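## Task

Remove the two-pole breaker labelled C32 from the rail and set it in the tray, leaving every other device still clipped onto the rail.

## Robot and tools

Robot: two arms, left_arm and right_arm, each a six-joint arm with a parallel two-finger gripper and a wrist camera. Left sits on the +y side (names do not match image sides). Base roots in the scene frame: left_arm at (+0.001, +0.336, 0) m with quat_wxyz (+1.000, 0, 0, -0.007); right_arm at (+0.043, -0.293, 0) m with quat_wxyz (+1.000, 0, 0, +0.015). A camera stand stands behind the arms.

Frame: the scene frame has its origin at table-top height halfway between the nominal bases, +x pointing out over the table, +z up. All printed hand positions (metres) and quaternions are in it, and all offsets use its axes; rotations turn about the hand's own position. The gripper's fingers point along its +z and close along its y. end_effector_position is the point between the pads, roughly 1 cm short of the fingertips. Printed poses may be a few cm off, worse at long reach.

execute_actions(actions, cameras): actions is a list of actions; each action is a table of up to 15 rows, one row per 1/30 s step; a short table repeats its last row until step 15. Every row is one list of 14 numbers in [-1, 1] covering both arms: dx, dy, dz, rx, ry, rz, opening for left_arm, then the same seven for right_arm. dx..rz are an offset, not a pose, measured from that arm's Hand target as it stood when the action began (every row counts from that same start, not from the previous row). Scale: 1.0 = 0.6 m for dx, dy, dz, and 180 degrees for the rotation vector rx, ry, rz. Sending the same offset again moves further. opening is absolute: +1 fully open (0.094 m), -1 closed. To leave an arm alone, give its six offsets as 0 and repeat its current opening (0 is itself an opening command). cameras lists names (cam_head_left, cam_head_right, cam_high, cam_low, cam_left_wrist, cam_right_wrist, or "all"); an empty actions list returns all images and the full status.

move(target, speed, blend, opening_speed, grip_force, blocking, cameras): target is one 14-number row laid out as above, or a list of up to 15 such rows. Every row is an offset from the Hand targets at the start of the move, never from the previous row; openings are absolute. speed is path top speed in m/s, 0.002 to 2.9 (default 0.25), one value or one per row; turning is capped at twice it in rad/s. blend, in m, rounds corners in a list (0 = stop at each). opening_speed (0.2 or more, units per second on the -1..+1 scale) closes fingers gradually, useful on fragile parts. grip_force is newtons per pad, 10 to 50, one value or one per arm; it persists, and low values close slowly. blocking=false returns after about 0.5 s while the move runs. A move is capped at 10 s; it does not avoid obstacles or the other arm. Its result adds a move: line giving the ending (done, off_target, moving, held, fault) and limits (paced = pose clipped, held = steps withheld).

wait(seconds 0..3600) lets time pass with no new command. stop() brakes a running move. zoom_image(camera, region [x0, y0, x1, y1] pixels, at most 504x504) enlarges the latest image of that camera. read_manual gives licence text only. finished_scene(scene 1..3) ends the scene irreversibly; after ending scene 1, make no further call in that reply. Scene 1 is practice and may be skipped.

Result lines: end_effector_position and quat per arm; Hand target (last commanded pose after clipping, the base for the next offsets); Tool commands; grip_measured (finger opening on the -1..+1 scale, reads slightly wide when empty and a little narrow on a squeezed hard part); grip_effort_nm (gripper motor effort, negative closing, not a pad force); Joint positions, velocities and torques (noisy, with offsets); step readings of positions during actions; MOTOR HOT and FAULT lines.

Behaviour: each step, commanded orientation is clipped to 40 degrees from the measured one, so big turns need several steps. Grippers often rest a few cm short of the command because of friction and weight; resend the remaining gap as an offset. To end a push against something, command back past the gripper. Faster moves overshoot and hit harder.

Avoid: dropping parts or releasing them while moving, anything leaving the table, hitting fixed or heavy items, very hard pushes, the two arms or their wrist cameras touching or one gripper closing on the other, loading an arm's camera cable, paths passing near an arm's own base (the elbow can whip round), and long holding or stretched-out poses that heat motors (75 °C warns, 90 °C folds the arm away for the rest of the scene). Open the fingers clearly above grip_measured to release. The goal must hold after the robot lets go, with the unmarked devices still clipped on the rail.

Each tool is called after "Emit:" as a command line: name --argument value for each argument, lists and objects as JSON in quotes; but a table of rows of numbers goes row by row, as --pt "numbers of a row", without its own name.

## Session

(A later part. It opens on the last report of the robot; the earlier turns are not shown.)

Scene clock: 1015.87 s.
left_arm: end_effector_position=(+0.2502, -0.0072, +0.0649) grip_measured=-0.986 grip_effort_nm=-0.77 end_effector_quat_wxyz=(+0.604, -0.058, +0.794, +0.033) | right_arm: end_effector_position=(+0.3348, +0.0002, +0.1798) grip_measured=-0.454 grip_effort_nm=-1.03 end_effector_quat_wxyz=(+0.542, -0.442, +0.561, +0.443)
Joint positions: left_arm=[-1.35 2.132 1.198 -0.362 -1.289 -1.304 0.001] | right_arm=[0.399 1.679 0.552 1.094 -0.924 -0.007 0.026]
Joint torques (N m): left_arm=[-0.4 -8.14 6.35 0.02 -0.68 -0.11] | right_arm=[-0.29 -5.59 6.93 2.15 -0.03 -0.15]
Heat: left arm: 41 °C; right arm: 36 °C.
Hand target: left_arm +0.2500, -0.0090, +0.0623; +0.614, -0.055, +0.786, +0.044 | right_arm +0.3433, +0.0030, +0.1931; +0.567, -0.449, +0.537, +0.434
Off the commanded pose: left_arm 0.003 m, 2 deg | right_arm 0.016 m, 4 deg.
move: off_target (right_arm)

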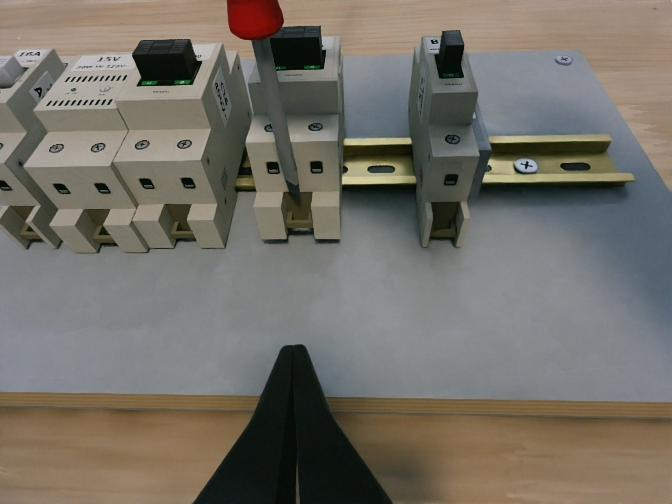

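Emit:
move --target '[0,0,0,0,0,0,-1, 0.0135,0,0.003,0,0,0,-0.8]' --speed 0.05 --cameras '["cam_left_wrist"]'

Emit:
zoom_image --camera "cam_left_wrist" --region '[220, 80, 380, 240]'

Scene clock: 1038.60 s.
left_arm: end_effector_position=(+0.2502, -0.0072, +0.0649) grip_measured=-0.986 grip_effort_nm=-0.77 end_effector_quat_wxyz=(+0.604, -0.058, +0.794, +0.033) | right_arm: end_effector_position=(+0.3388, +0.0020, +0.1827) grip_measured=-0.455 grip_effort_nm=-1.03 end_effector_quat_wxyz=(+0.541, -0.447, +0.554, +0.448)
Joint positions: left_arm=[-1.35 2.132 1.198 -0.362 -1.289 -1.304 0.001] | right_arm=[0.393 1.697 0.58 1.094 -0.946 -0.006 0.026]
Joint torques (N m): left_arm=[-0.53 -8.25 6.46 0.07 -0.68 -0.09] | right_arm=[-0.77 -5.79 7.23 2.01 0.09 -0.13]
Heat: left arm: 41 °C; right arm: 37 °C.
Hand target: left_arm +0.2500, -0.0090, +0.0623; +0.614, -0.055, +0.786, +0.044 | right_arm +0.3513, +0.0029, +0.1950; +0.567, -0.449, +0.537, +0.434
Off the commanded pose: left_arm 0.003 m, 2 deg | right_arm 0.018 m, 4 deg.
move: off_target (right_arm)

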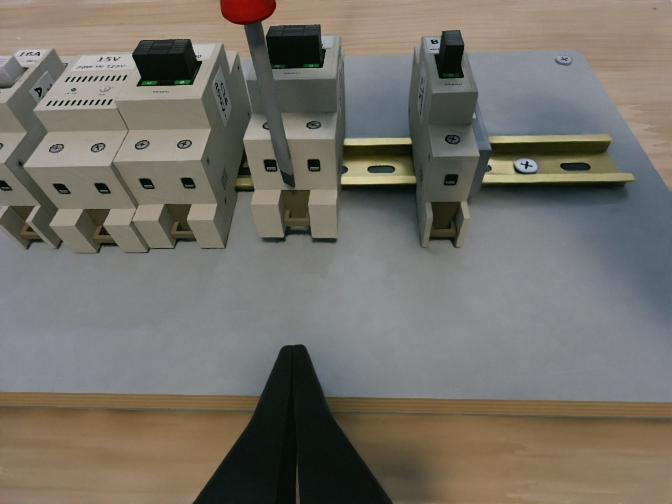

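Scaled by 3.150 from the camera's image (finer frame: 960x720).

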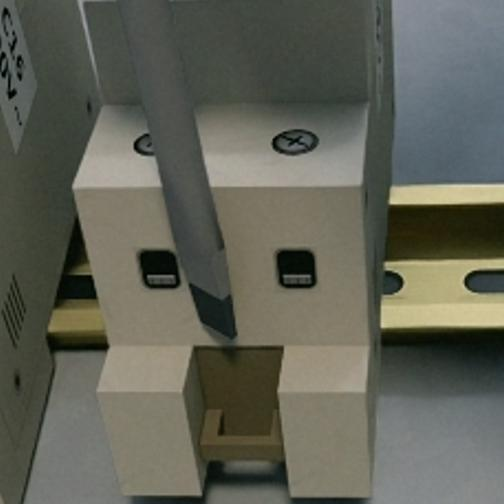

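Emit:
move --target '[0,0,0,0,0,0,-1, -0.005,-0.008,-0.013,0,0,0,-0.8]' --speed 0.05 --cameras '["cam_left_wrist"]'

Emit:
zoom_image --camera "cam_left_wrist" --region '[220, 80, 380, 240]'

Scene clock: 1075.63 s.
left_arm: end_effector_position=(+0.2502, -0.0072, +0.0649) grip_measured=-0.986 grip_effort_nm=-0.77 end_effector_quat_wxyz=(+0.604, -0.058, +0.794, +0.033) | right_arm: end_effector_position=(+0.3390, +0.0005, +0.1802) grip_measured=-0.456 grip_effort_nm=-1.03 end_effector_quat_wxyz=(+0.539, -0.448, +0.552, +0.451)
Joint positions: left_arm=[-1.35 2.132 1.198 -0.362 -1.289 -1.304 0.001] | right_arm=[0.384 1.711 0.581 1.108 -0.963 -0.004 0.026]
Joint torques (N m): left_arm=[-0.49 -8.14 6.48 0.07 -0.71 -0.11] | right_arm=[-0.98 -5.82 4.97 2.25 0.18 -0.18]
Heat: left arm: 41 °C; right arm: 37 °C.
Hand target: left_arm +0.2500, -0.0090, +0.0623; +0.614, -0.055, +0.786, +0.044 | right_arm +0.3484, -0.0019, +0.1872; +0.567, -0.450, +0.537, +0.434
Off the commanded pose: left_arm 0.003 m, 2 deg | right_arm 0.012 m, 4 deg.
move: off_target (right_arm)

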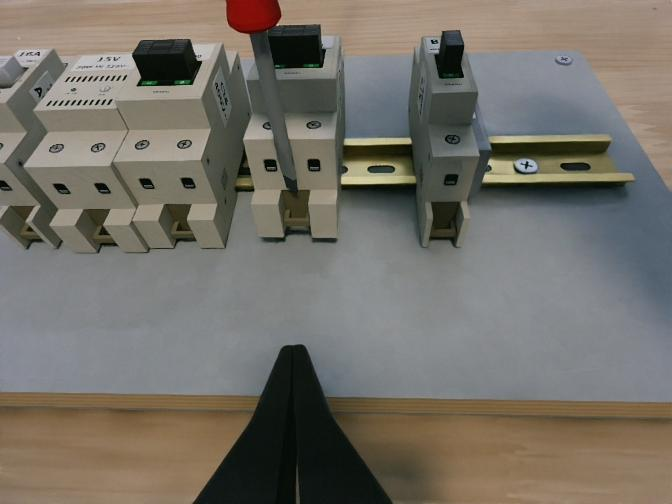

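Scaled by 3.150 from the camera's image (finer frame: 960x720).

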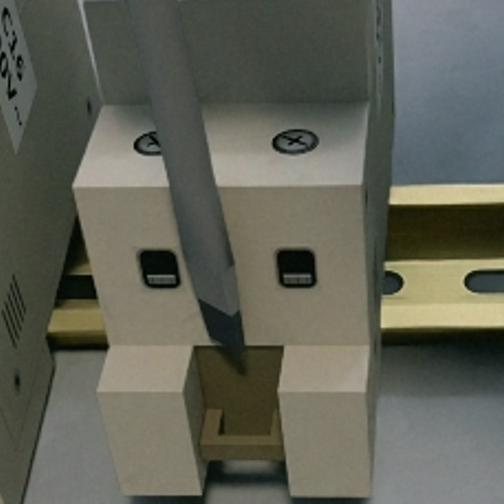

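Emit:
move --target '[0,0,0,0,0,0,-1, -0.002,-0.005,-0.018,0,0,0,-0.8]' --speed 0.05 --cameras '["cam_left_wrist"]'

Emit:
zoom_image --camera "cam_left_wrist" --region '[220, 80, 380, 240]'

Scene clock: 1087.40 s.
left_arm: end_effector_position=(+0.2502, -0.0072, +0.0649) grip_measured=-0.986 grip_effort_nm=-0.77 end_effector_quat_wxyz=(+0.604, -0.058, +0.794, +0.033) | right_arm: end_effector_position=(+0.3396, +0.0001, +0.1758) grip_measured=-0.456 grip_effort_nm=-1.03 end_effector_quat_wxyz=(+0.540, -0.452, +0.546, +0.454)
Joint positions: left_arm=[-1.35 2.132 1.198 -0.362 -1.289 -1.304 0.001] | right_arm=[0.378 1.745 0.581 1.156 -0.982 0.001 0.026]
Joint torques (N m): left_arm=[-0.53 -8.14 6.43 0.06 -0.71 -0.11] | right_arm=[-1.1 -5.91 3.26 2.28 0.3 -0.24]
Heat: left arm: 41 °C; right arm: 37 °C.
Hand target: left_arm +0.2500, -0.0090, +0.0623; +0.614, -0.055, +0.786, +0.044 | right_arm +0.3472, -0.0048, +0.1764; +0.567, -0.449, +0.537, +0.434
Off the commanded pose: left_arm 0.003 m, 2 deg | right_arm 0.009 m, 4 deg.
move: off_target (right_arm)

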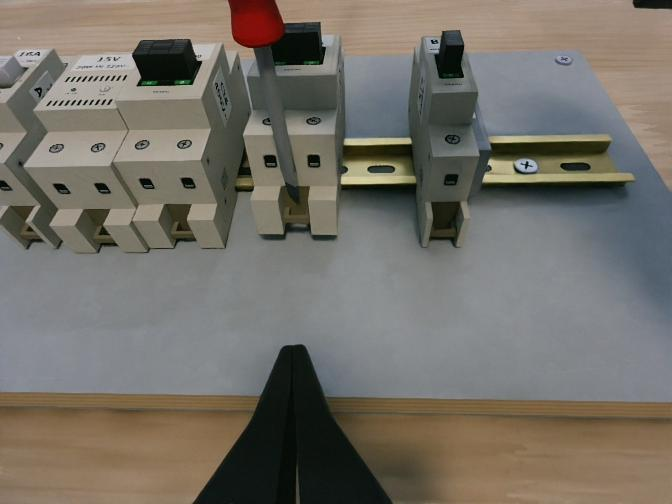

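Scaled by 3.150 from the camera's image (finer frame: 960x720).

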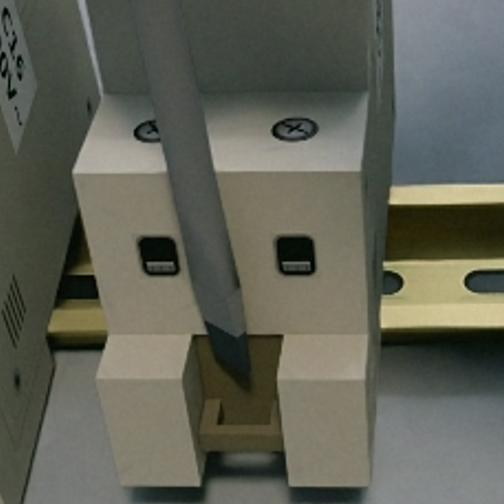

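Emit:
move --target '[0,0,0,0,0,0,-1, -0.01,-0.003,-0.012,0,0,0,-0.8]' --speed 0.05 --cameras '["cam_left_wrist"]'

Emit:
zoom_image --camera "cam_left_wrist" --region '[220, 80, 380, 240]'

Scene clock: 1099.57 s.
left_arm: end_effector_position=(+0.2502, -0.0072, +0.0649) grip_measured=-0.986 grip_effort_nm=-0.77 end_effector_quat_wxyz=(+0.604, -0.058, +0.794, +0.033) | right_arm: end_effector_position=(+0.3366, -0.0038, +0.1677) grip_measured=-0.456 grip_effort_nm=-1.03 end_effector_quat_wxyz=(+0.546, -0.450, +0.547, +0.447)
Joint positions: left_arm=[-1.35 2.132 1.198 -0.362 -1.289 -1.304 0.001] | right_arm=[0.375 1.761 0.545 1.209 -0.97 -0.008 0.026]
Joint torques (N m): left_arm=[-0.38 -8.05 6.45 0.05 -0.71 -0.09] | right_arm=[-0.61 -5.82 3.28 2.25 0.19 -0.15]
Heat: left arm: 41 °C; right arm: 37 °C.
Hand target: left_arm +0.2500, -0.0090, +0.0623; +0.614, -0.055, +0.786, +0.044 | right_arm +0.3411, -0.0066, +0.1691; +0.567, -0.450, +0.537, +0.435
Off the commanded pose: left_arm 0.003 m, 2 deg | right_arm 0.006 m, 3 deg.
move: off_target (right_arm)

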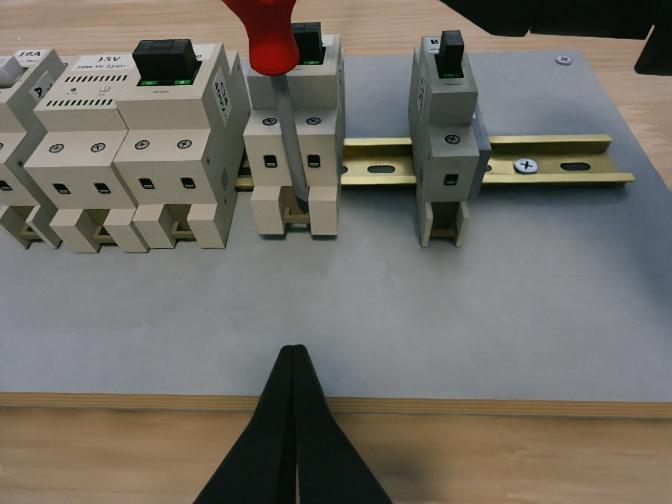

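Scaled by 3.150 from the camera's image (finer frame: 960x720).

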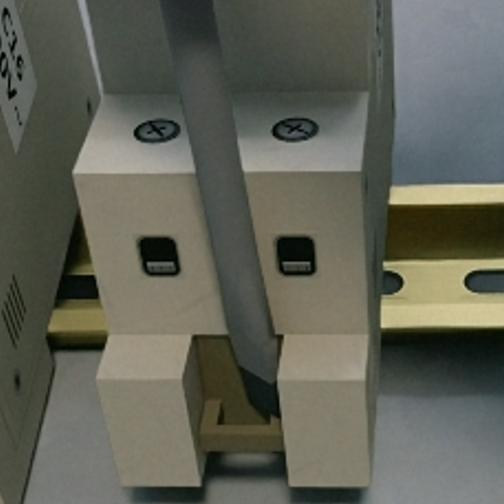

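Emit:
move --target '[0,0,0,0,0,0,-1, 0,0.008,-0.006,0,0,0,-0.8]' --speed 0.05 --cameras '["cam_left_wrist"]'

Emit:
zoom_image --camera "cam_left_wrist" --region '[240, 140, 360, 260]'

Scene clock: 1110.17 s.
left_arm: end_effector_position=(+0.2502, -0.0072, +0.0649) grip_measured=-0.986 grip_effort_nm=-0.77 end_effector_quat_wxyz=(+0.604, -0.058, +0.794, +0.033) | right_arm: end_effector_position=(+0.3365, -0.0021, +0.1668) grip_measured=-0.456 grip_effort_nm=-1.03 end_effector_quat_wxyz=(+0.549, -0.451, +0.542, +0.448)
Joint positions: left_arm=[-1.35 2.132 1.198 -0.362 -1.289 -1.304 0.001] | right_arm=[0.379 1.779 0.545 1.243 -0.968 -0.004 0.026]
Joint torques (N m): left_arm=[-0.49 -8.24 6.39 0.04 -0.73 -0.11] | right_arm=[0.29 -5.57 3.52 2.11 0.34 -0.19]
Heat: left arm: 41 °C; right arm: 39 °C.
Hand target: left_arm +0.2500, -0.0090, +0.0623; +0.614, -0.055, +0.786, +0.044 | right_arm +0.3412, -0.0019, +0.1656; +0.567, -0.449, +0.537, +0.434
Off the commanded pose: left_arm 0.003 m, 2 deg | right_arm 0.005 m, 3 deg.
move: off_target (right_arm)

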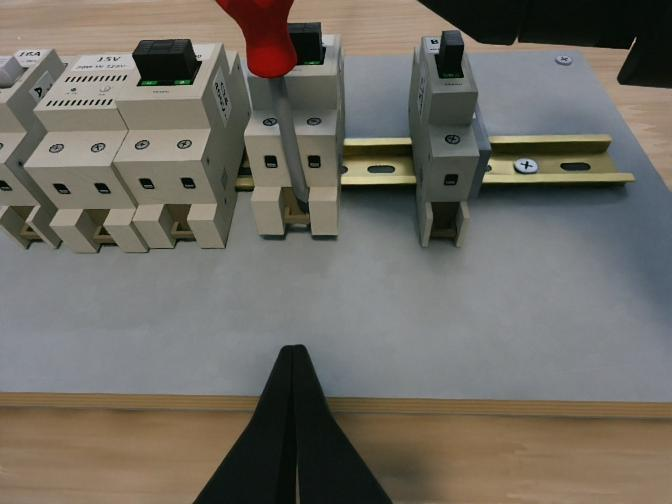

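Scaled by 4.200 from the camera's image (finer frame: 960x720).

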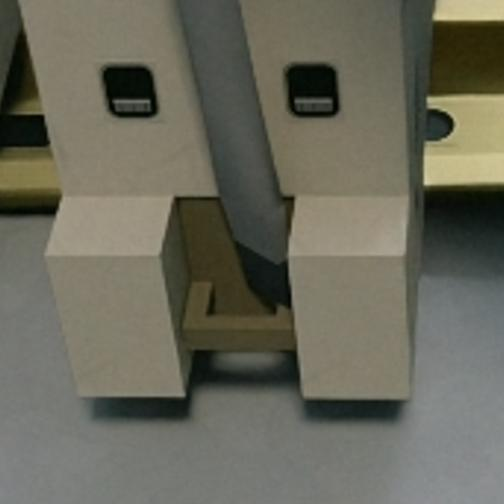

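Emit:
move --target '[0,0,0,0,0,0,-1, 0,0.008,0,0,0,0,-0.8]' --speed 0.05 --cameras '["cam_left_wrist"]'

Emit:
zoom_image --camera "cam_left_wrist" --region '[240, 140, 360, 260]'

Scene clock: 1121.10 s.
left_arm: end_effector_position=(+0.2502, -0.0072, +0.0649) grip_measured=-0.986 grip_effort_nm=-0.77 end_effector_quat_wxyz=(+0.604, -0.058, +0.794, +0.033) | right_arm: end_effector_position=(+0.3370, +0.0016, +0.1627) grip_measured=-0.456 grip_effort_nm=-1.03 end_effector_quat_wxyz=(+0.548, -0.448, +0.548, +0.446)
Joint positions: left_arm=[-1.35 2.132 1.198 -0.362 -1.289 -1.304 0.001] | right_arm=[0.394 1.791 0.545 1.243 -0.944 -0.004 0.026]
Joint torques (N m): left_arm=[-0.49 -8.2 6.42 0.04 -0.7 -0.1] | right_arm=[0.38 -5.97 4.08 2.14 0.23 -0.17]
Heat: left arm: 41 °C; right arm: 38 °C.
Hand target: left_arm +0.2500, -0.0090, +0.0623; +0.614, -0.055, +0.786, +0.044 | right_arm +0.3411, +0.0029, +0.1656; +0.567, -0.450, +0.537, +0.434
Off the commanded pose: left_arm 0.003 m, 2 deg | right_arm 0.005 m, 3 deg.
move: off_target (right_arm)

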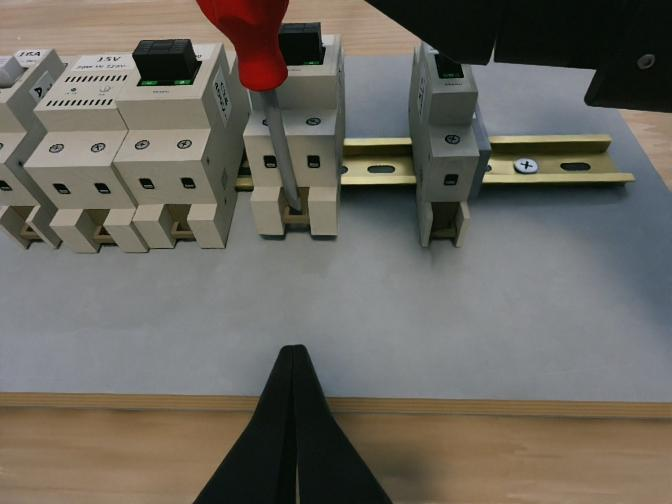

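Scaled by 4.200 from the camera's image (finer frame: 960x720).

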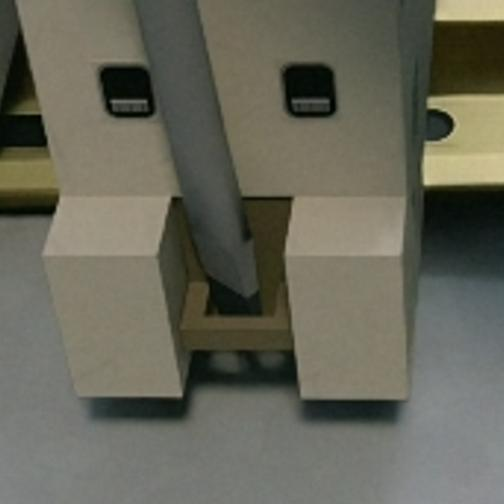

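Emit:
move --target '[0,0,0,0,0,0,-1, 0,0,-0.018,0,0,0,-0.8]' --speed 0.05 --cameras '["cam_left_wrist"]'

Emit:
zoom_image --camera "cam_left_wrist" --region '[220, 100, 380, 260]'

Scene clock: 1130.20 s.
left_arm: end_effector_position=(+0.2502, -0.0072, +0.0649) grip_measured=-0.986 grip_effort_nm=-0.77 end_effector_quat_wxyz=(+0.604, -0.058, +0.794, +0.033) | right_arm: end_effector_position=(+0.3374, +0.0030, +0.1553) grip_measured=-0.456 grip_effort_nm=-1.04 end_effector_quat_wxyz=(+0.547, -0.449, +0.546, +0.448)
Joint positions: left_arm=[-1.35 2.132 1.198 -0.362 -1.289 -1.304 0.001] | right_arm=[0.396 1.833 0.545 1.289 -0.946 -0.001 0.026]
Joint torques (N m): left_arm=[-0.51 -8.17 6.45 0.09 -0.71 -0.09] | right_arm=[0.14 -5.72 3.32 2.19 0.28 -0.23]
Heat: left arm: 41 °C; right arm: 38 °C.
Hand target: left_arm +0.2500, -0.0090, +0.0623; +0.614, -0.055, +0.786, +0.044 | right_arm +0.3412, +0.0029, +0.1548; +0.567, -0.449, +0.537, +0.434
Off the commanded pose: left_arm 0.003 m, 2 deg | right_arm 0.004 m, 3 deg.
move: off_target (right_arm)

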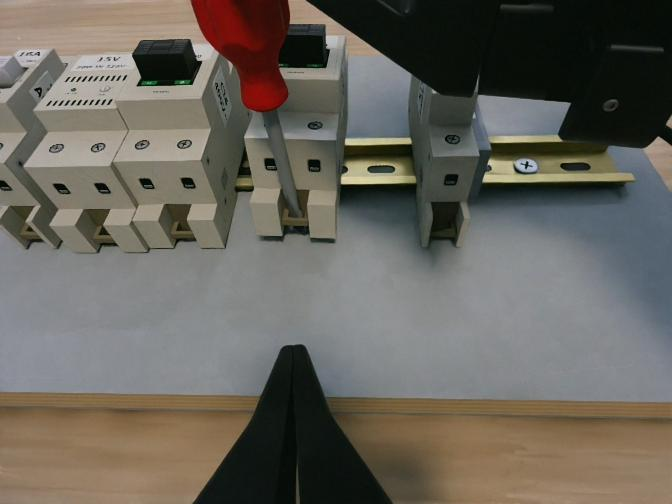

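Scaled by 3.150 from the camera's image (finer frame: 960x720).

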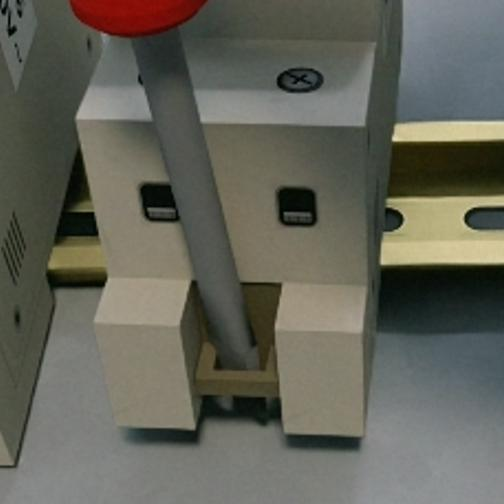

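Emit:
move --target '[0,0,0,0,0,0,-1, 0.04,0,0,0,0.06,0,-0.8]' --speed 0.03 --cameras '["cam_left_wrist"]'

Emit:
zoom_image --camera "cam_left_wrist" --region '[220, 60, 420, 260]'

Scene clock: 1155.63 s.
left_arm: end_effector_position=(+0.2502, -0.0072, +0.0649) grip_measured=-0.986 grip_effort_nm=-0.77 end_effector_quat_wxyz=(+0.604, -0.058, +0.794, +0.033) | right_arm: end_effector_position=(+0.3537, +0.0032, +0.1584) grip_measured=-0.456 grip_effort_nm=-1.03 end_effector_quat_wxyz=(+0.512, -0.414, +0.580, +0.481)
Joint positions: left_arm=[-1.35 2.132 1.198 -0.362 -1.289 -1.304 0.001] | right_arm=[0.374 1.84 0.614 1.2 -0.97 0.113 0.026]
Joint torques (N m): left_arm=[-0.47 -8.12 6.38 0.06 -0.71 -0.14] | right_arm=[-0.75 -5.96 5.91 1.54 0.16 -0.06]
Heat: left arm: 41 °C; right arm: 38 °C.
Hand target: left_arm +0.2500, -0.0090, +0.0623; +0.614, -0.055, +0.786, +0.044 | right_arm +0.3651, +0.0030, +0.1547; +0.514, -0.407, +0.588, +0.475
Off the commanded pose: left_arm 0.003 m, 2 deg | right_arm 0.012 m, 1 deg.
move: off_target (right_arm)

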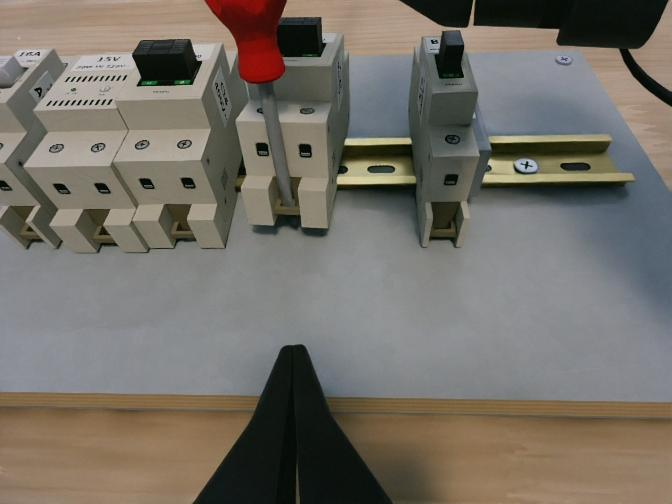

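Scaled by 2.520 from the camera's image (finer frame: 960x720).

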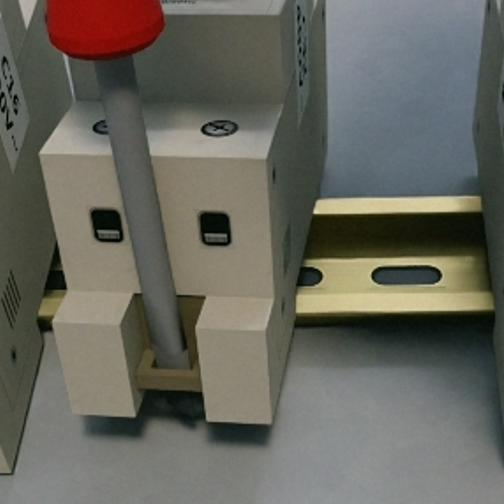

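Emit:
move --target '[0,0,0,0,0,0,-1, 0.02,0,0.005,0,0.03,0,-0.8]' --speed 0.03 --cameras '["cam_left_wrist"]'

Emit:
zoom_image --camera "cam_left_wrist" --region '[220, 60, 420, 260]'

Scene clock: 1166.50 s.
left_arm: end_effector_position=(+0.2502, -0.0072, +0.0649) grip_measured=-0.986 grip_effort_nm=-0.77 end_effector_quat_wxyz=(+0.604, -0.058, +0.794, +0.033) | right_arm: end_effector_position=(+0.3658, +0.0038, +0.1608) grip_measured=-0.456 grip_effort_nm=-1.03 end_effector_quat_wxyz=(+0.484, -0.391, +0.604, +0.499)
Joint positions: left_arm=[-1.35 2.132 1.198 -0.362 -1.289 -1.304 0.001] | right_arm=[0.36 1.84 0.671 1.107 -0.984 0.176 0.026]
Joint torques (N m): left_arm=[-0.43 -8.09 6.39 0.05 -0.7 -0.1] | right_arm=[-0.84 -6.49 6.19 1.48 0.11 -0.06]
Heat: left arm: 41 °C; right arm: 37 °C.
Hand target: left_arm +0.2500, -0.0090, +0.0623; +0.614, -0.055, +0.786, +0.044 | right_arm +0.3771, +0.0029, +0.1577; +0.485, -0.384, +0.611, +0.493
Off the commanded pose: left_arm 0.003 m, 2 deg | right_arm 0.012 m, 1 deg.
move: off_target (right_arm)

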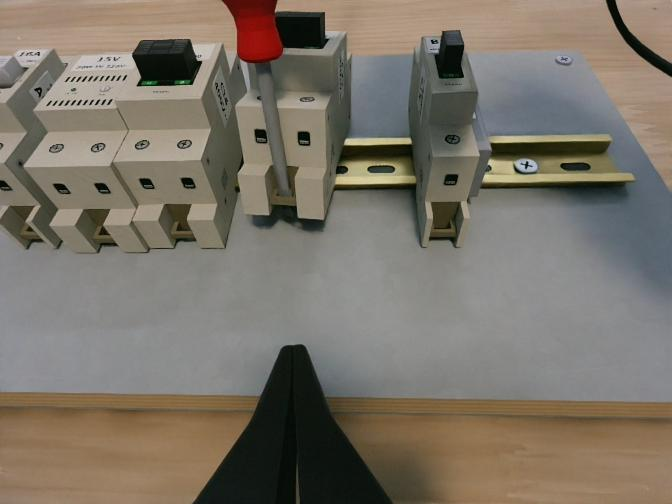

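Scaled by 2.520 from the camera's image (finer frame: 960x720).

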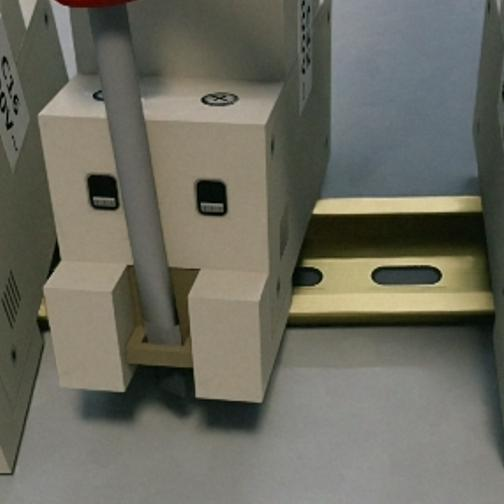

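Emit:
move --target '[0,0,0,0,0,0,-1, -0.025,0,0,0,-0.0556,0,-0.8]' --speed 0.03 --cameras '["cam_left_wrist"]'

Emit:
zoom_image --camera "cam_left_wrist" --region '[220, 60, 420, 260]'

Scene clock: 1204.77 s.
left_arm: end_effector_position=(+0.2502, -0.0072, +0.0649) grip_measured=-0.986 grip_effort_nm=-0.77 end_effector_quat_wxyz=(+0.604, -0.058, +0.794, +0.033) | right_arm: end_effector_position=(+0.3605, +0.0024, +0.1594) grip_measured=-0.456 grip_effort_nm=-1.03 end_effector_quat_wxyz=(+0.519, -0.422, +0.577, +0.469)
Joint positions: left_arm=[-1.35 2.132 1.198 -0.362 -1.289 -1.304 0.001] | right_arm=[0.366 1.84 0.636 1.165 -0.969 0.071 0.026]
Joint torques (N m): left_arm=[-0.47 -8.05 6.45 0.07 -0.7 -0.12] | right_arm=[0.32 -6.3 3.33 2.22 0.19 -0.22]
Heat: left arm: 41 °C; right arm: 36 °C.
Hand target: left_arm +0.2500, -0.0090, +0.0623; +0.614, -0.055, +0.786, +0.044 | right_arm +0.3622, +0.0029, +0.1578; +0.537, -0.425, +0.567, +0.458
Off the commanded pose: left_arm 0.003 m, 2 deg | right_arm 0.002 m, 3 deg.
move: off_target (right_arm)

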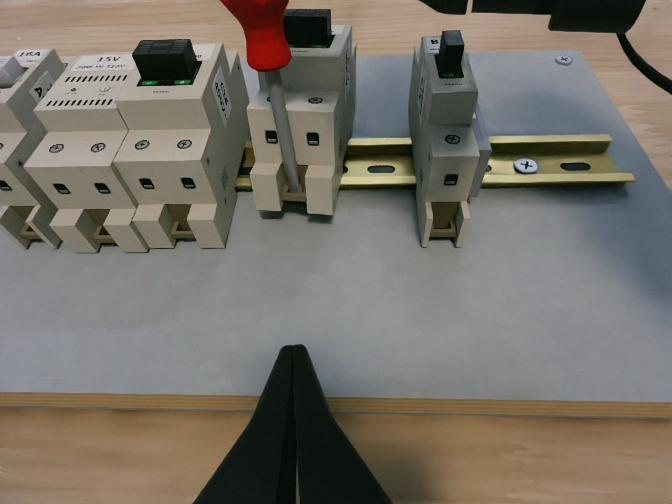

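Scaled by 2.520 from the camera's image (finer frame: 960x720).

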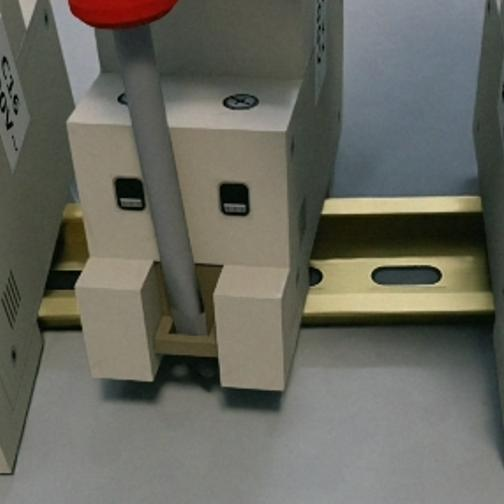

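Emit:
move --target '[0,0,0,0,0,0,-1, -0.006,0,0.045,0,-0.015,0,-0.8]' --speed 0.04 --cameras '["cam_left_wrist"]'

Emit:
zoom_image --camera "cam_left_wrist" --region '[220, 60, 420, 260]'

Scene clock: 1216.63 s.
left_arm: end_effector_position=(+0.2502, -0.0072, +0.0649) grip_measured=-0.986 grip_effort_nm=-0.77 end_effector_quat_wxyz=(+0.604, -0.058, +0.794, +0.033) | right_arm: end_effector_position=(+0.3601, +0.0028, +0.1616) grip_measured=-0.456 grip_effort_nm=-1.03 end_effector_quat_wxyz=(+0.522, -0.426, +0.578, +0.460)
Joint positions: left_arm=[-1.35 2.132 1.198 -0.362 -1.289 -1.304 0.001] | right_arm=[0.37 1.817 0.636 1.127 -0.957 0.044 0.026]
Joint torques (N m): left_arm=[-0.59 -8.23 6.38 0.08 -0.68 -0.1] | right_arm=[0.43 -12.16 4.07 1.82 0.11 -0.16]
Heat: left arm: 41 °C; right arm: 38 °C.
Hand target: left_arm +0.2500, -0.0090, +0.0623; +0.614, -0.055, +0.786, +0.044 | right_arm +0.3586, +0.0029, +0.1848; +0.550, -0.436, +0.554, +0.448
Off the commanded pose: left_arm 0.003 m, 2 deg | right_arm 0.023 m, 5 deg.
move: off_target (right_arm)

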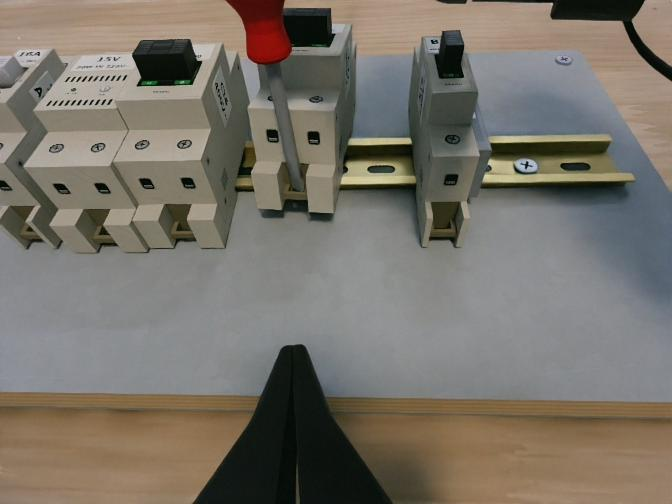

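Scaled by 2.520 from the camera's image (finer frame: 960x720).

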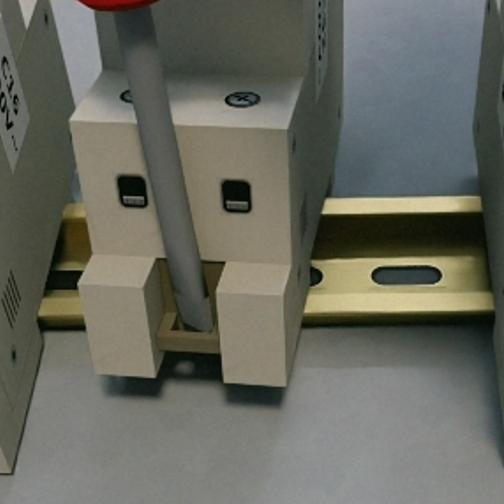

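Emit:
move --target '[0,0,0,0,0,0,-1, 0,0,0.05,0,0,0,-0.8]' --speed 0.05 --cameras '["cam_left_wrist"]'

Emit:
zoom_image --camera "cam_left_wrist" --region '[220, 60, 420, 260]'

Scene clock: 1232.50 s.
left_arm: end_effector_position=(+0.2502, -0.0072, +0.0649) grip_measured=-0.986 grip_effort_nm=-0.77 end_effector_quat_wxyz=(+0.604, -0.058, +0.794, +0.033) | right_arm: end_effector_position=(+0.3552, +0.0002, +0.1810) grip_measured=-0.456 grip_effort_nm=-1.03 end_effector_quat_wxyz=(+0.513, -0.422, +0.588, +0.461)
Joint positions: left_arm=[-1.35 2.132 1.198 -0.362 -1.289 -1.304 0.001] | right_arm=[0.37 1.705 0.644 0.977 -0.952 0.041 0.026]
Joint torques (N m): left_arm=[-0.43 -8.08 6.38 0.04 -0.73 -0.13] | right_arm=[0.42 -11.45 7.16 1.8 0.05 -0.14]
Heat: left arm: 41 °C; right arm: 38 °C.
Hand target: left_arm +0.2500, -0.0090, +0.0623; +0.614, -0.055, +0.786, +0.044 | right_arm +0.3585, +0.0029, +0.2148; +0.550, -0.436, +0.554, +0.448
Off the commanded pose: left_arm 0.003 m, 2 deg | right_arm 0.034 m, 6 deg.
move: off_target (right_arm)

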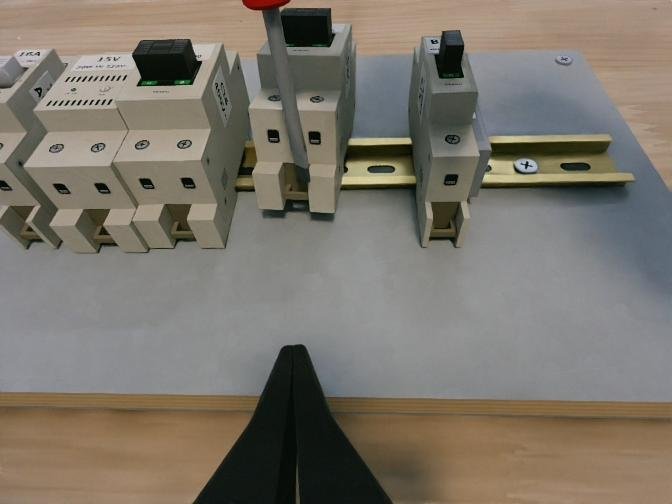

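Scaled by 2.520 from the camera's image (finer frame: 960x720).

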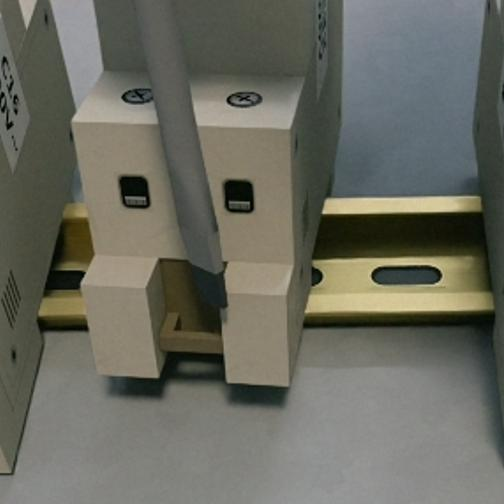

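Emit:
move --pt "0 0 0 0 0 0 -1 -0.04 0 0.03 0 0 0 -0.8" --pt "0 0 0 0 0 0 -1 -0.056 -0.12 0.05 0 0 0 -0.8" --pt "0 0 0 0 0 0 -1 -0.0642 -0.4715 -0.1913 -0.0482 0.6358 -0.6178 -0.8" --speed '[0.08,0.12,0.25]' --blend '[0.01,0.02,0]' --cameras '["cam_left_wrist"]'

Emit:
zoom_image --camera "cam_left_wrist" --region '[210, 0, 410, 250]'

Scene clock: 1268.07 s.
left_arm: end_effector_position=(+0.2502, -0.0072, +0.0649) grip_measured=-0.986 grip_effort_nm=-0.77 end_effector_quat_wxyz=(+0.604, -0.058, +0.794, +0.033) | right_arm: end_effector_position=(+0.3145, -0.2758, +0.0953) grip_measured=-0.456 grip_effort_nm=-1.03 end_effector_quat_wxyz=(-0.015, +0.583, +0.812, -0.014)
Joint positions: left_arm=[-1.35 2.132 1.198 -0.362 -1.289 -1.304 0.001] | right_arm=[0.029 1.62 1.234 -1.227 0.003 1.306 0.026]
Joint torques (N m): left_arm=[-0.5 -8.13 6.31 0.06 -0.7 -0.09] | right_arm=[-0.53 -5.65 7.62 0.08 0.2 0.07]
Heat: left arm: 41 °C; right arm: 36 °C.
Hand target: left_arm +0.2500, -0.0090, +0.0623; +0.614, -0.055, +0.786, +0.044 | right_arm +0.3201, -0.2799, +0.1000; -0.010, +0.589, +0.808, -0.020
Off the commanded pose: left_arm 0.003 m, 2 deg | right_arm 0.008 m, 1 deg.
move: done

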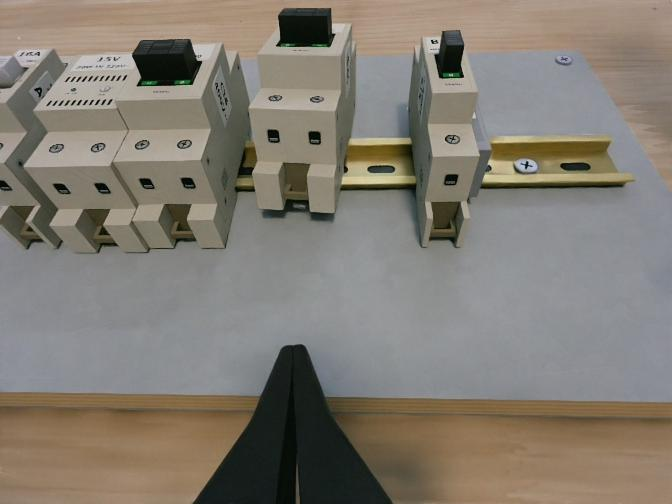

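Scaled by 2.016 from the camera's image (finer frame: 960x720).

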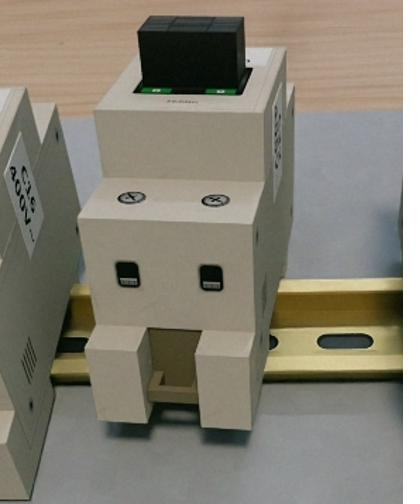

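Emit:
move --pt "0 0 0 0 0 0 -1 -0.008 -0.06 -0.152 0 0 0 -0.8" --pt "0 0 0 0 0 0 -1 -0.008 -0.06 -0.152 0 0 0 0.1" --pt "0 0 0 0 0 0 -1 -0.008 -0.06 -0.02 0 0 0 0.1" --speed '[0.06,0.1,0.1]' --opening_speed 0.5 --cameras '["cam_right_wrist"]'

Scene clock: 1287.97 s.
left_arm: end_effector_position=(+0.2502, -0.0072, +0.0649) grip_measured=-0.986 grip_effort_nm=-0.77 end_effector_quat_wxyz=(+0.604, -0.058, +0.794, +0.033) | right_arm: end_effector_position=(+0.3076, -0.3099, +0.0696) grip_measured=+0.098 grip_effort_nm=0.11 end_effector_quat_wxyz=(-0.039, +0.586, +0.809, -0.028)
Joint positions: left_arm=[-1.35 2.132 1.198 -0.362 -1.289 -1.304 0.001] | right_arm=[-0.095 1.665 1.175 -1.177 0.006 1.19 0.052]
Joint torques (N m): left_arm=[-0.44 -8.08 6.38 0.05 -0.73 -0.1] | right_arm=[-0.69 -10.4 7.23 -0.01 0.23 -0.04]
Heat: left arm: 41 °C; right arm: 34 °C.
Hand target: left_arm +0.2500, -0.0090, +0.0623; +0.614, -0.055, +0.786, +0.044 | right_arm +0.3153, -0.3159, +0.0881; -0.010, +0.589, +0.808, -0.020
Off the commanded pose: left_arm 0.003 m, 2 deg | right_arm 0.021 m, 3 deg.
move: off_target (right_arm); target 2's new opening was sent with right_arm's hand 0.012 m and 1 deg from that target

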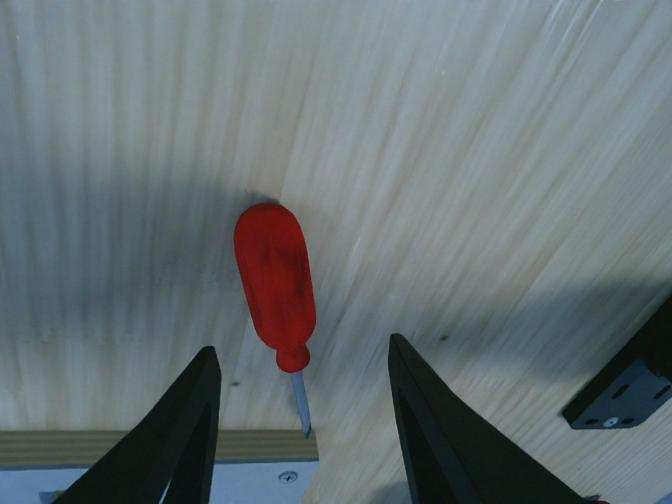

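Emit:
move --pt "0 0 0 0 0 0 -1 0.0245 0.11 0.14 0 0 0.472 0.4" --pt "0 0 0 0 0 0 -1 0.116 0.493 0.19 0 0 0.939 0.4" --speed 0.25 --blend 0.03 --cameras '["cam_right_wrist","cam_left_wrist"]'

Scene clock: 1365.90 s.
left_arm: end_effector_position=(+0.2502, -0.0072, +0.0649) grip_measured=-0.986 grip_effort_nm=-0.77 end_effector_quat_wxyz=(+0.604, -0.058, +0.794, +0.033) | right_arm: end_effector_position=(+0.3832, -0.0263, +0.2034) grip_measured=+0.398 grip_effort_nm=0.11 end_effector_quat_wxyz=(-0.090, +0.742, -0.664, +0.030)
Joint positions: left_arm=[-1.35 2.132 1.198 -0.362 -1.289 -1.304 0.001] | right_arm=[0.644 2.11 2.297 -1.57 0.03 -1.009 0.066]
Joint torques (N m): left_arm=[-0.5 -8.16 6.37 0.06 -0.71 -0.13] | right_arm=[0.31 -9.1 7.35 0.58 -0.09 -0.06]
Heat: left arm: 41 °C; right arm: 33 °C.
Hand target: left_arm +0.2500, -0.0090, +0.0623; +0.614, -0.055, +0.786, +0.044 | right_arm +0.3850, -0.0202, +0.2019; -0.019, +0.747, -0.664, +0.012
Off the commanded pose: left_arm 0.003 m, 2 deg | right_arm 0.007 m, 8 deg.
joint sent to its limit (right arm) — joint 4 (wrist pitch), lower limit. The joint targets are off in orientation, not in position.
move: off_target (right_arm)
Images, in order (width x height): cam_left_wrist 672x504, cam_right_wrist 672x504.

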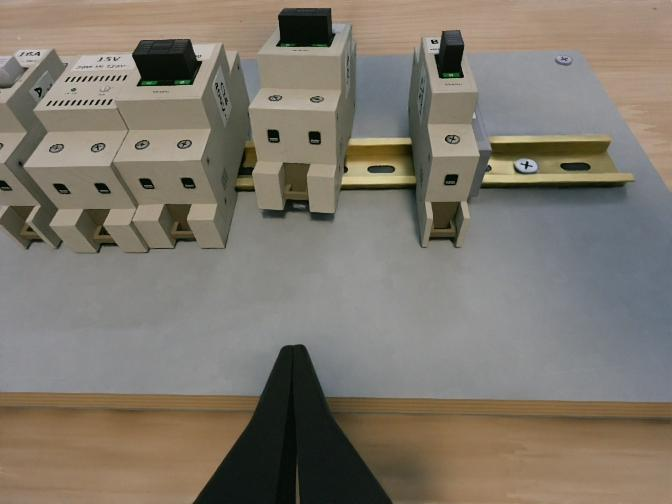

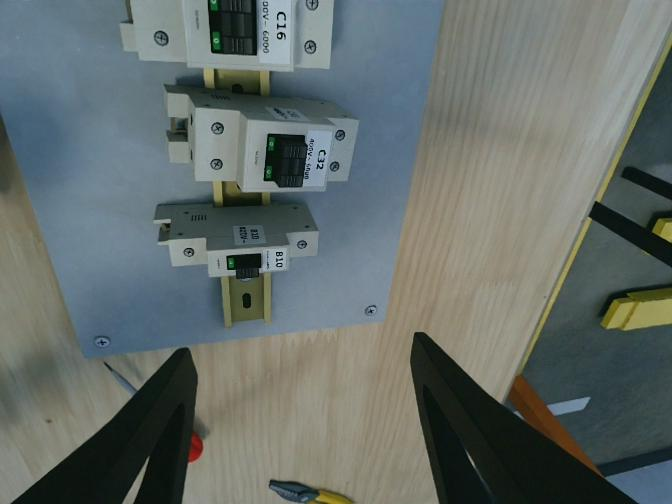

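Emit:
move --target '[0,0,0,0,0,0,-1, 0.015,0.0387,-0.103,0,0,-0.062,0.4]' --speed 0.08 --cameras '["cam_right_wrist","cam_left_wrist"]'

Scene clock: 1427.47 s.
left_arm: end_effector_position=(+0.2502, -0.0072, +0.0649) grip_measured=-0.986 grip_effort_nm=-0.77 end_effector_quat_wxyz=(+0.604, -0.058, +0.794, +0.033) | right_arm: end_effector_position=(+0.3923, -0.0024, +0.1430) grip_measured=+0.398 grip_effort_nm=0.11 end_effector_quat_wxyz=(+0.035, -0.680, +0.733, -0.016)
Joint positions: left_arm=[-1.35 2.132 1.198 -0.362 -1.289 -1.304 0.001] | right_arm=[0.673 2.3 2.372 -1.57 0.03 -0.794 0.066]
Joint torques (N m): left_arm=[-0.49 -8.21 6.43 0.06 -0.68 -0.12] | right_arm=[0.5 -10.61 7.42 0.37 0 0.04]
Heat: left arm: 40 °C; right arm: 34 °C.
Hand target: left_arm +0.2500, -0.0090, +0.0623; +0.614, -0.055, +0.786, +0.044 | right_arm +0.3939, +0.0031, +0.1402; -0.018, +0.679, -0.733, +0.014
Off the commanded pose: left_arm 0.003 m, 2 deg | right_arm 0.006 m, 2 deg.
joint sent to its limit (right arm) — joint 4 (wrist pitch), lower limit. The joint targets still meet the commanded pose.
move: done
Images, in order (width x height): cam_left_wrist 672x504, cam_right_wrist 672x504.

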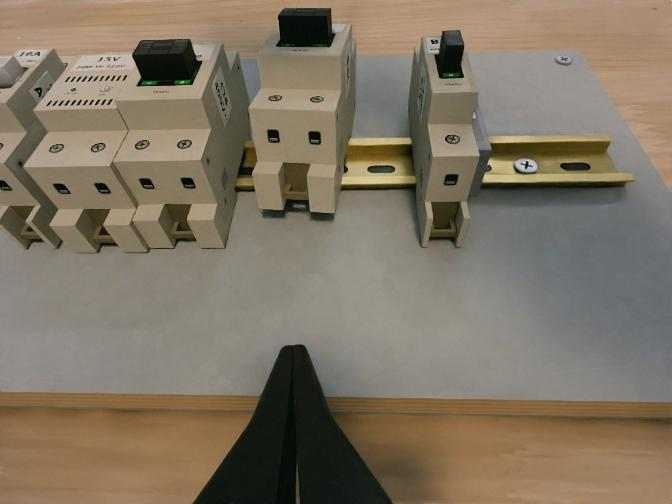

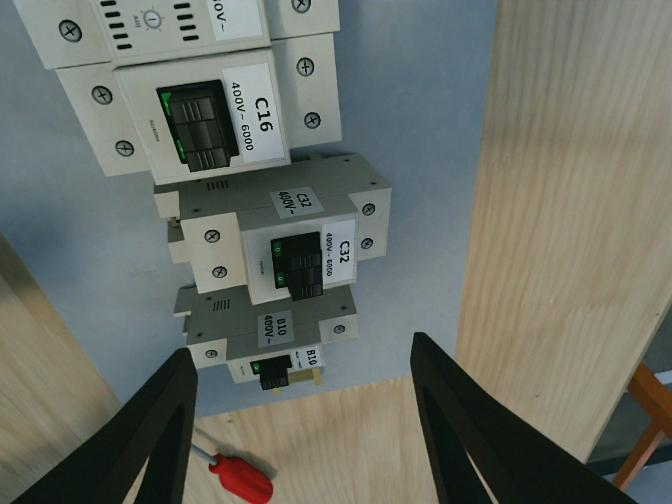

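Emit:
move --target '[0,0,0,0,0,0,-1, 0,0.015,-0.065,0,0,0.033,0.4]' --speed 0.06 --cameras '["cam_right_wrist","cam_left_wrist"]'

Emit:
zoom_image --camera "cam_left_wrist" --region '[200, 0, 420, 220]'

Scene clock: 1456.67 s.
left_arm: end_effector_position=(+0.2502, -0.0072, +0.0649) grip_measured=-0.986 grip_effort_nm=-0.77 end_effector_quat_wxyz=(+0.604, -0.058, +0.794, +0.033) | right_arm: end_effector_position=(+0.3944, +0.0073, +0.1163) grip_measured=+0.398 grip_effort_nm=0.11 end_effector_quat_wxyz=(-0.028, +0.712, -0.701, +0.017)
Joint positions: left_arm=[-1.35 2.132 1.198 -0.362 -1.289 -1.304 0.001] | right_arm=[0.686 2.327 2.309 -1.493 0.03 -0.87 0.066]
Joint torques (N m): left_arm=[-0.46 -8.25 6.39 0.06 -0.71 -0.11] | right_arm=[0.5 -10.77 4.05 0.62 -0.03 -0.05]
Heat: left arm: 40 °C; right arm: 36 °C.
Hand target: left_arm +0.2500, -0.0090, +0.0623; +0.614, -0.055, +0.786, +0.044 | right_arm +0.3940, +0.0121, +0.1012; -0.019, +0.716, -0.697, +0.013
Off the commanded pose: left_arm 0.003 m, 2 deg | right_arm 0.016 m, 1 deg.
move: off_target (right_arm)
Images, in order (width x height): cam_left_wrist 672x504, cam_right_wrist 672x504.

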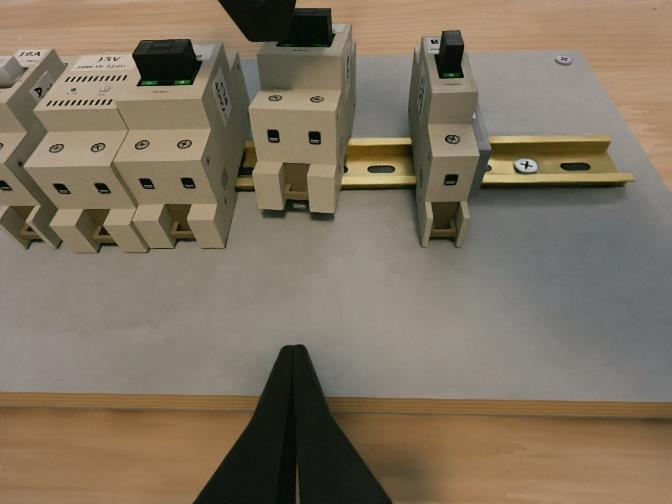

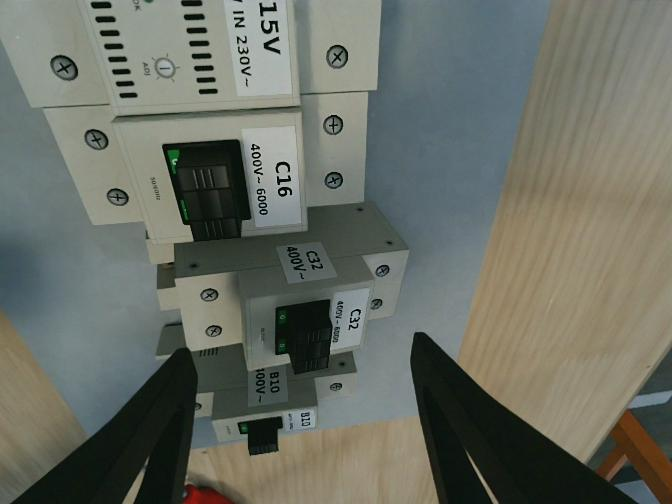

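Scaled by 2.291 from the camera's image (finer frame: 960x720).

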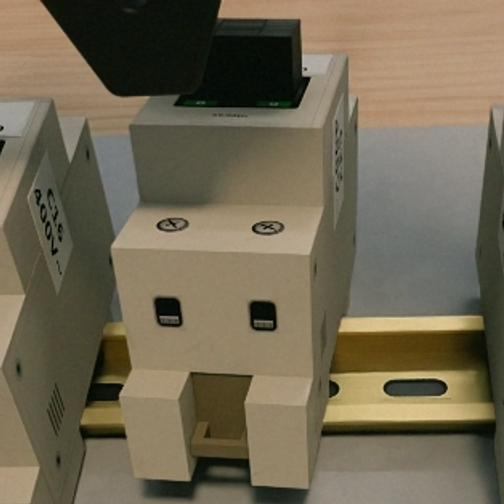

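Emit:
move --target '[0,0,0,0,0,0,-1, 0,0.005,-0.02,0,0,0,0.4]' --speed 0.05 --cameras '["cam_right_wrist","cam_left_wrist"]'

Emit:
zoom_image --camera "cam_left_wrist" --region '[200, 0, 420, 220]'

Scene clock: 1491.53 s.
left_arm: end_effector_position=(+0.2502, -0.0072, +0.0649) grip_measured=-0.986 grip_effort_nm=-0.77 end_effector_quat_wxyz=(+0.604, -0.058, +0.794, +0.033) | right_arm: end_effector_position=(+0.3950, +0.0108, +0.1049) grip_measured=+0.398 grip_effort_nm=0.11 end_effector_quat_wxyz=(-0.029, +0.714, -0.699, +0.017)
Joint positions: left_arm=[-1.35 2.132 1.198 -0.362 -1.289 -1.304 0.001] | right_arm=[0.69 2.327 2.263 -1.446 0.03 -0.871 0.066]
Joint torques (N m): left_arm=[-0.43 -8.13 6.42 0.06 -0.68 -0.13] | right_arm=[0.5 -10.8 3.99 0.62 -0.04 -0.02]
Heat: left arm: 40 °C; right arm: 34 °C.
Hand target: left_arm +0.2500, -0.0090, +0.0623; +0.614, -0.055, +0.786, +0.044 | right_arm +0.3940, +0.0151, +0.0893; -0.019, +0.717, -0.697, +0.013
Off the commanded pose: left_arm 0.003 m, 2 deg | right_arm 0.016 m, 1 deg.
move: off_target (right_arm)
Images, in order (width x height): cam_left_wrist 672x504, cam_right_wrist 672x504.

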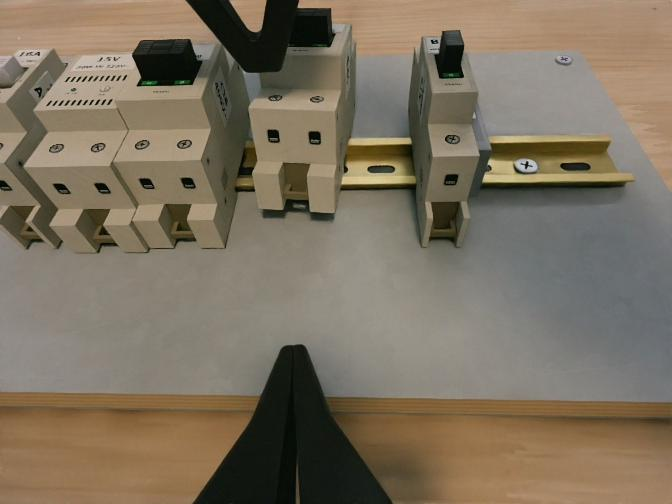

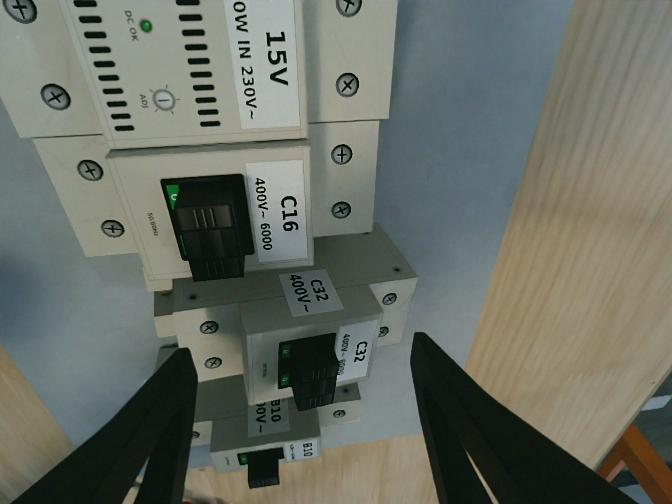

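Scaled by 2.291 from the camera's image (finer frame: 960x720).

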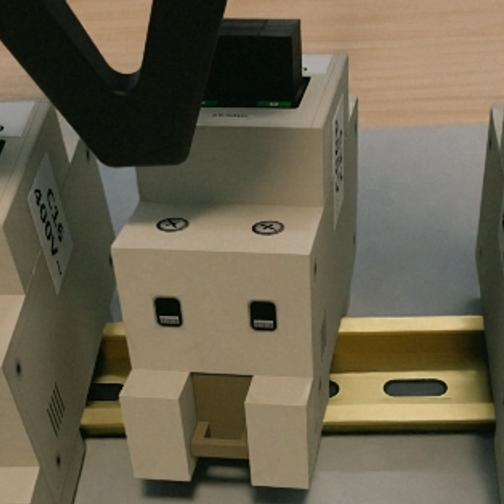

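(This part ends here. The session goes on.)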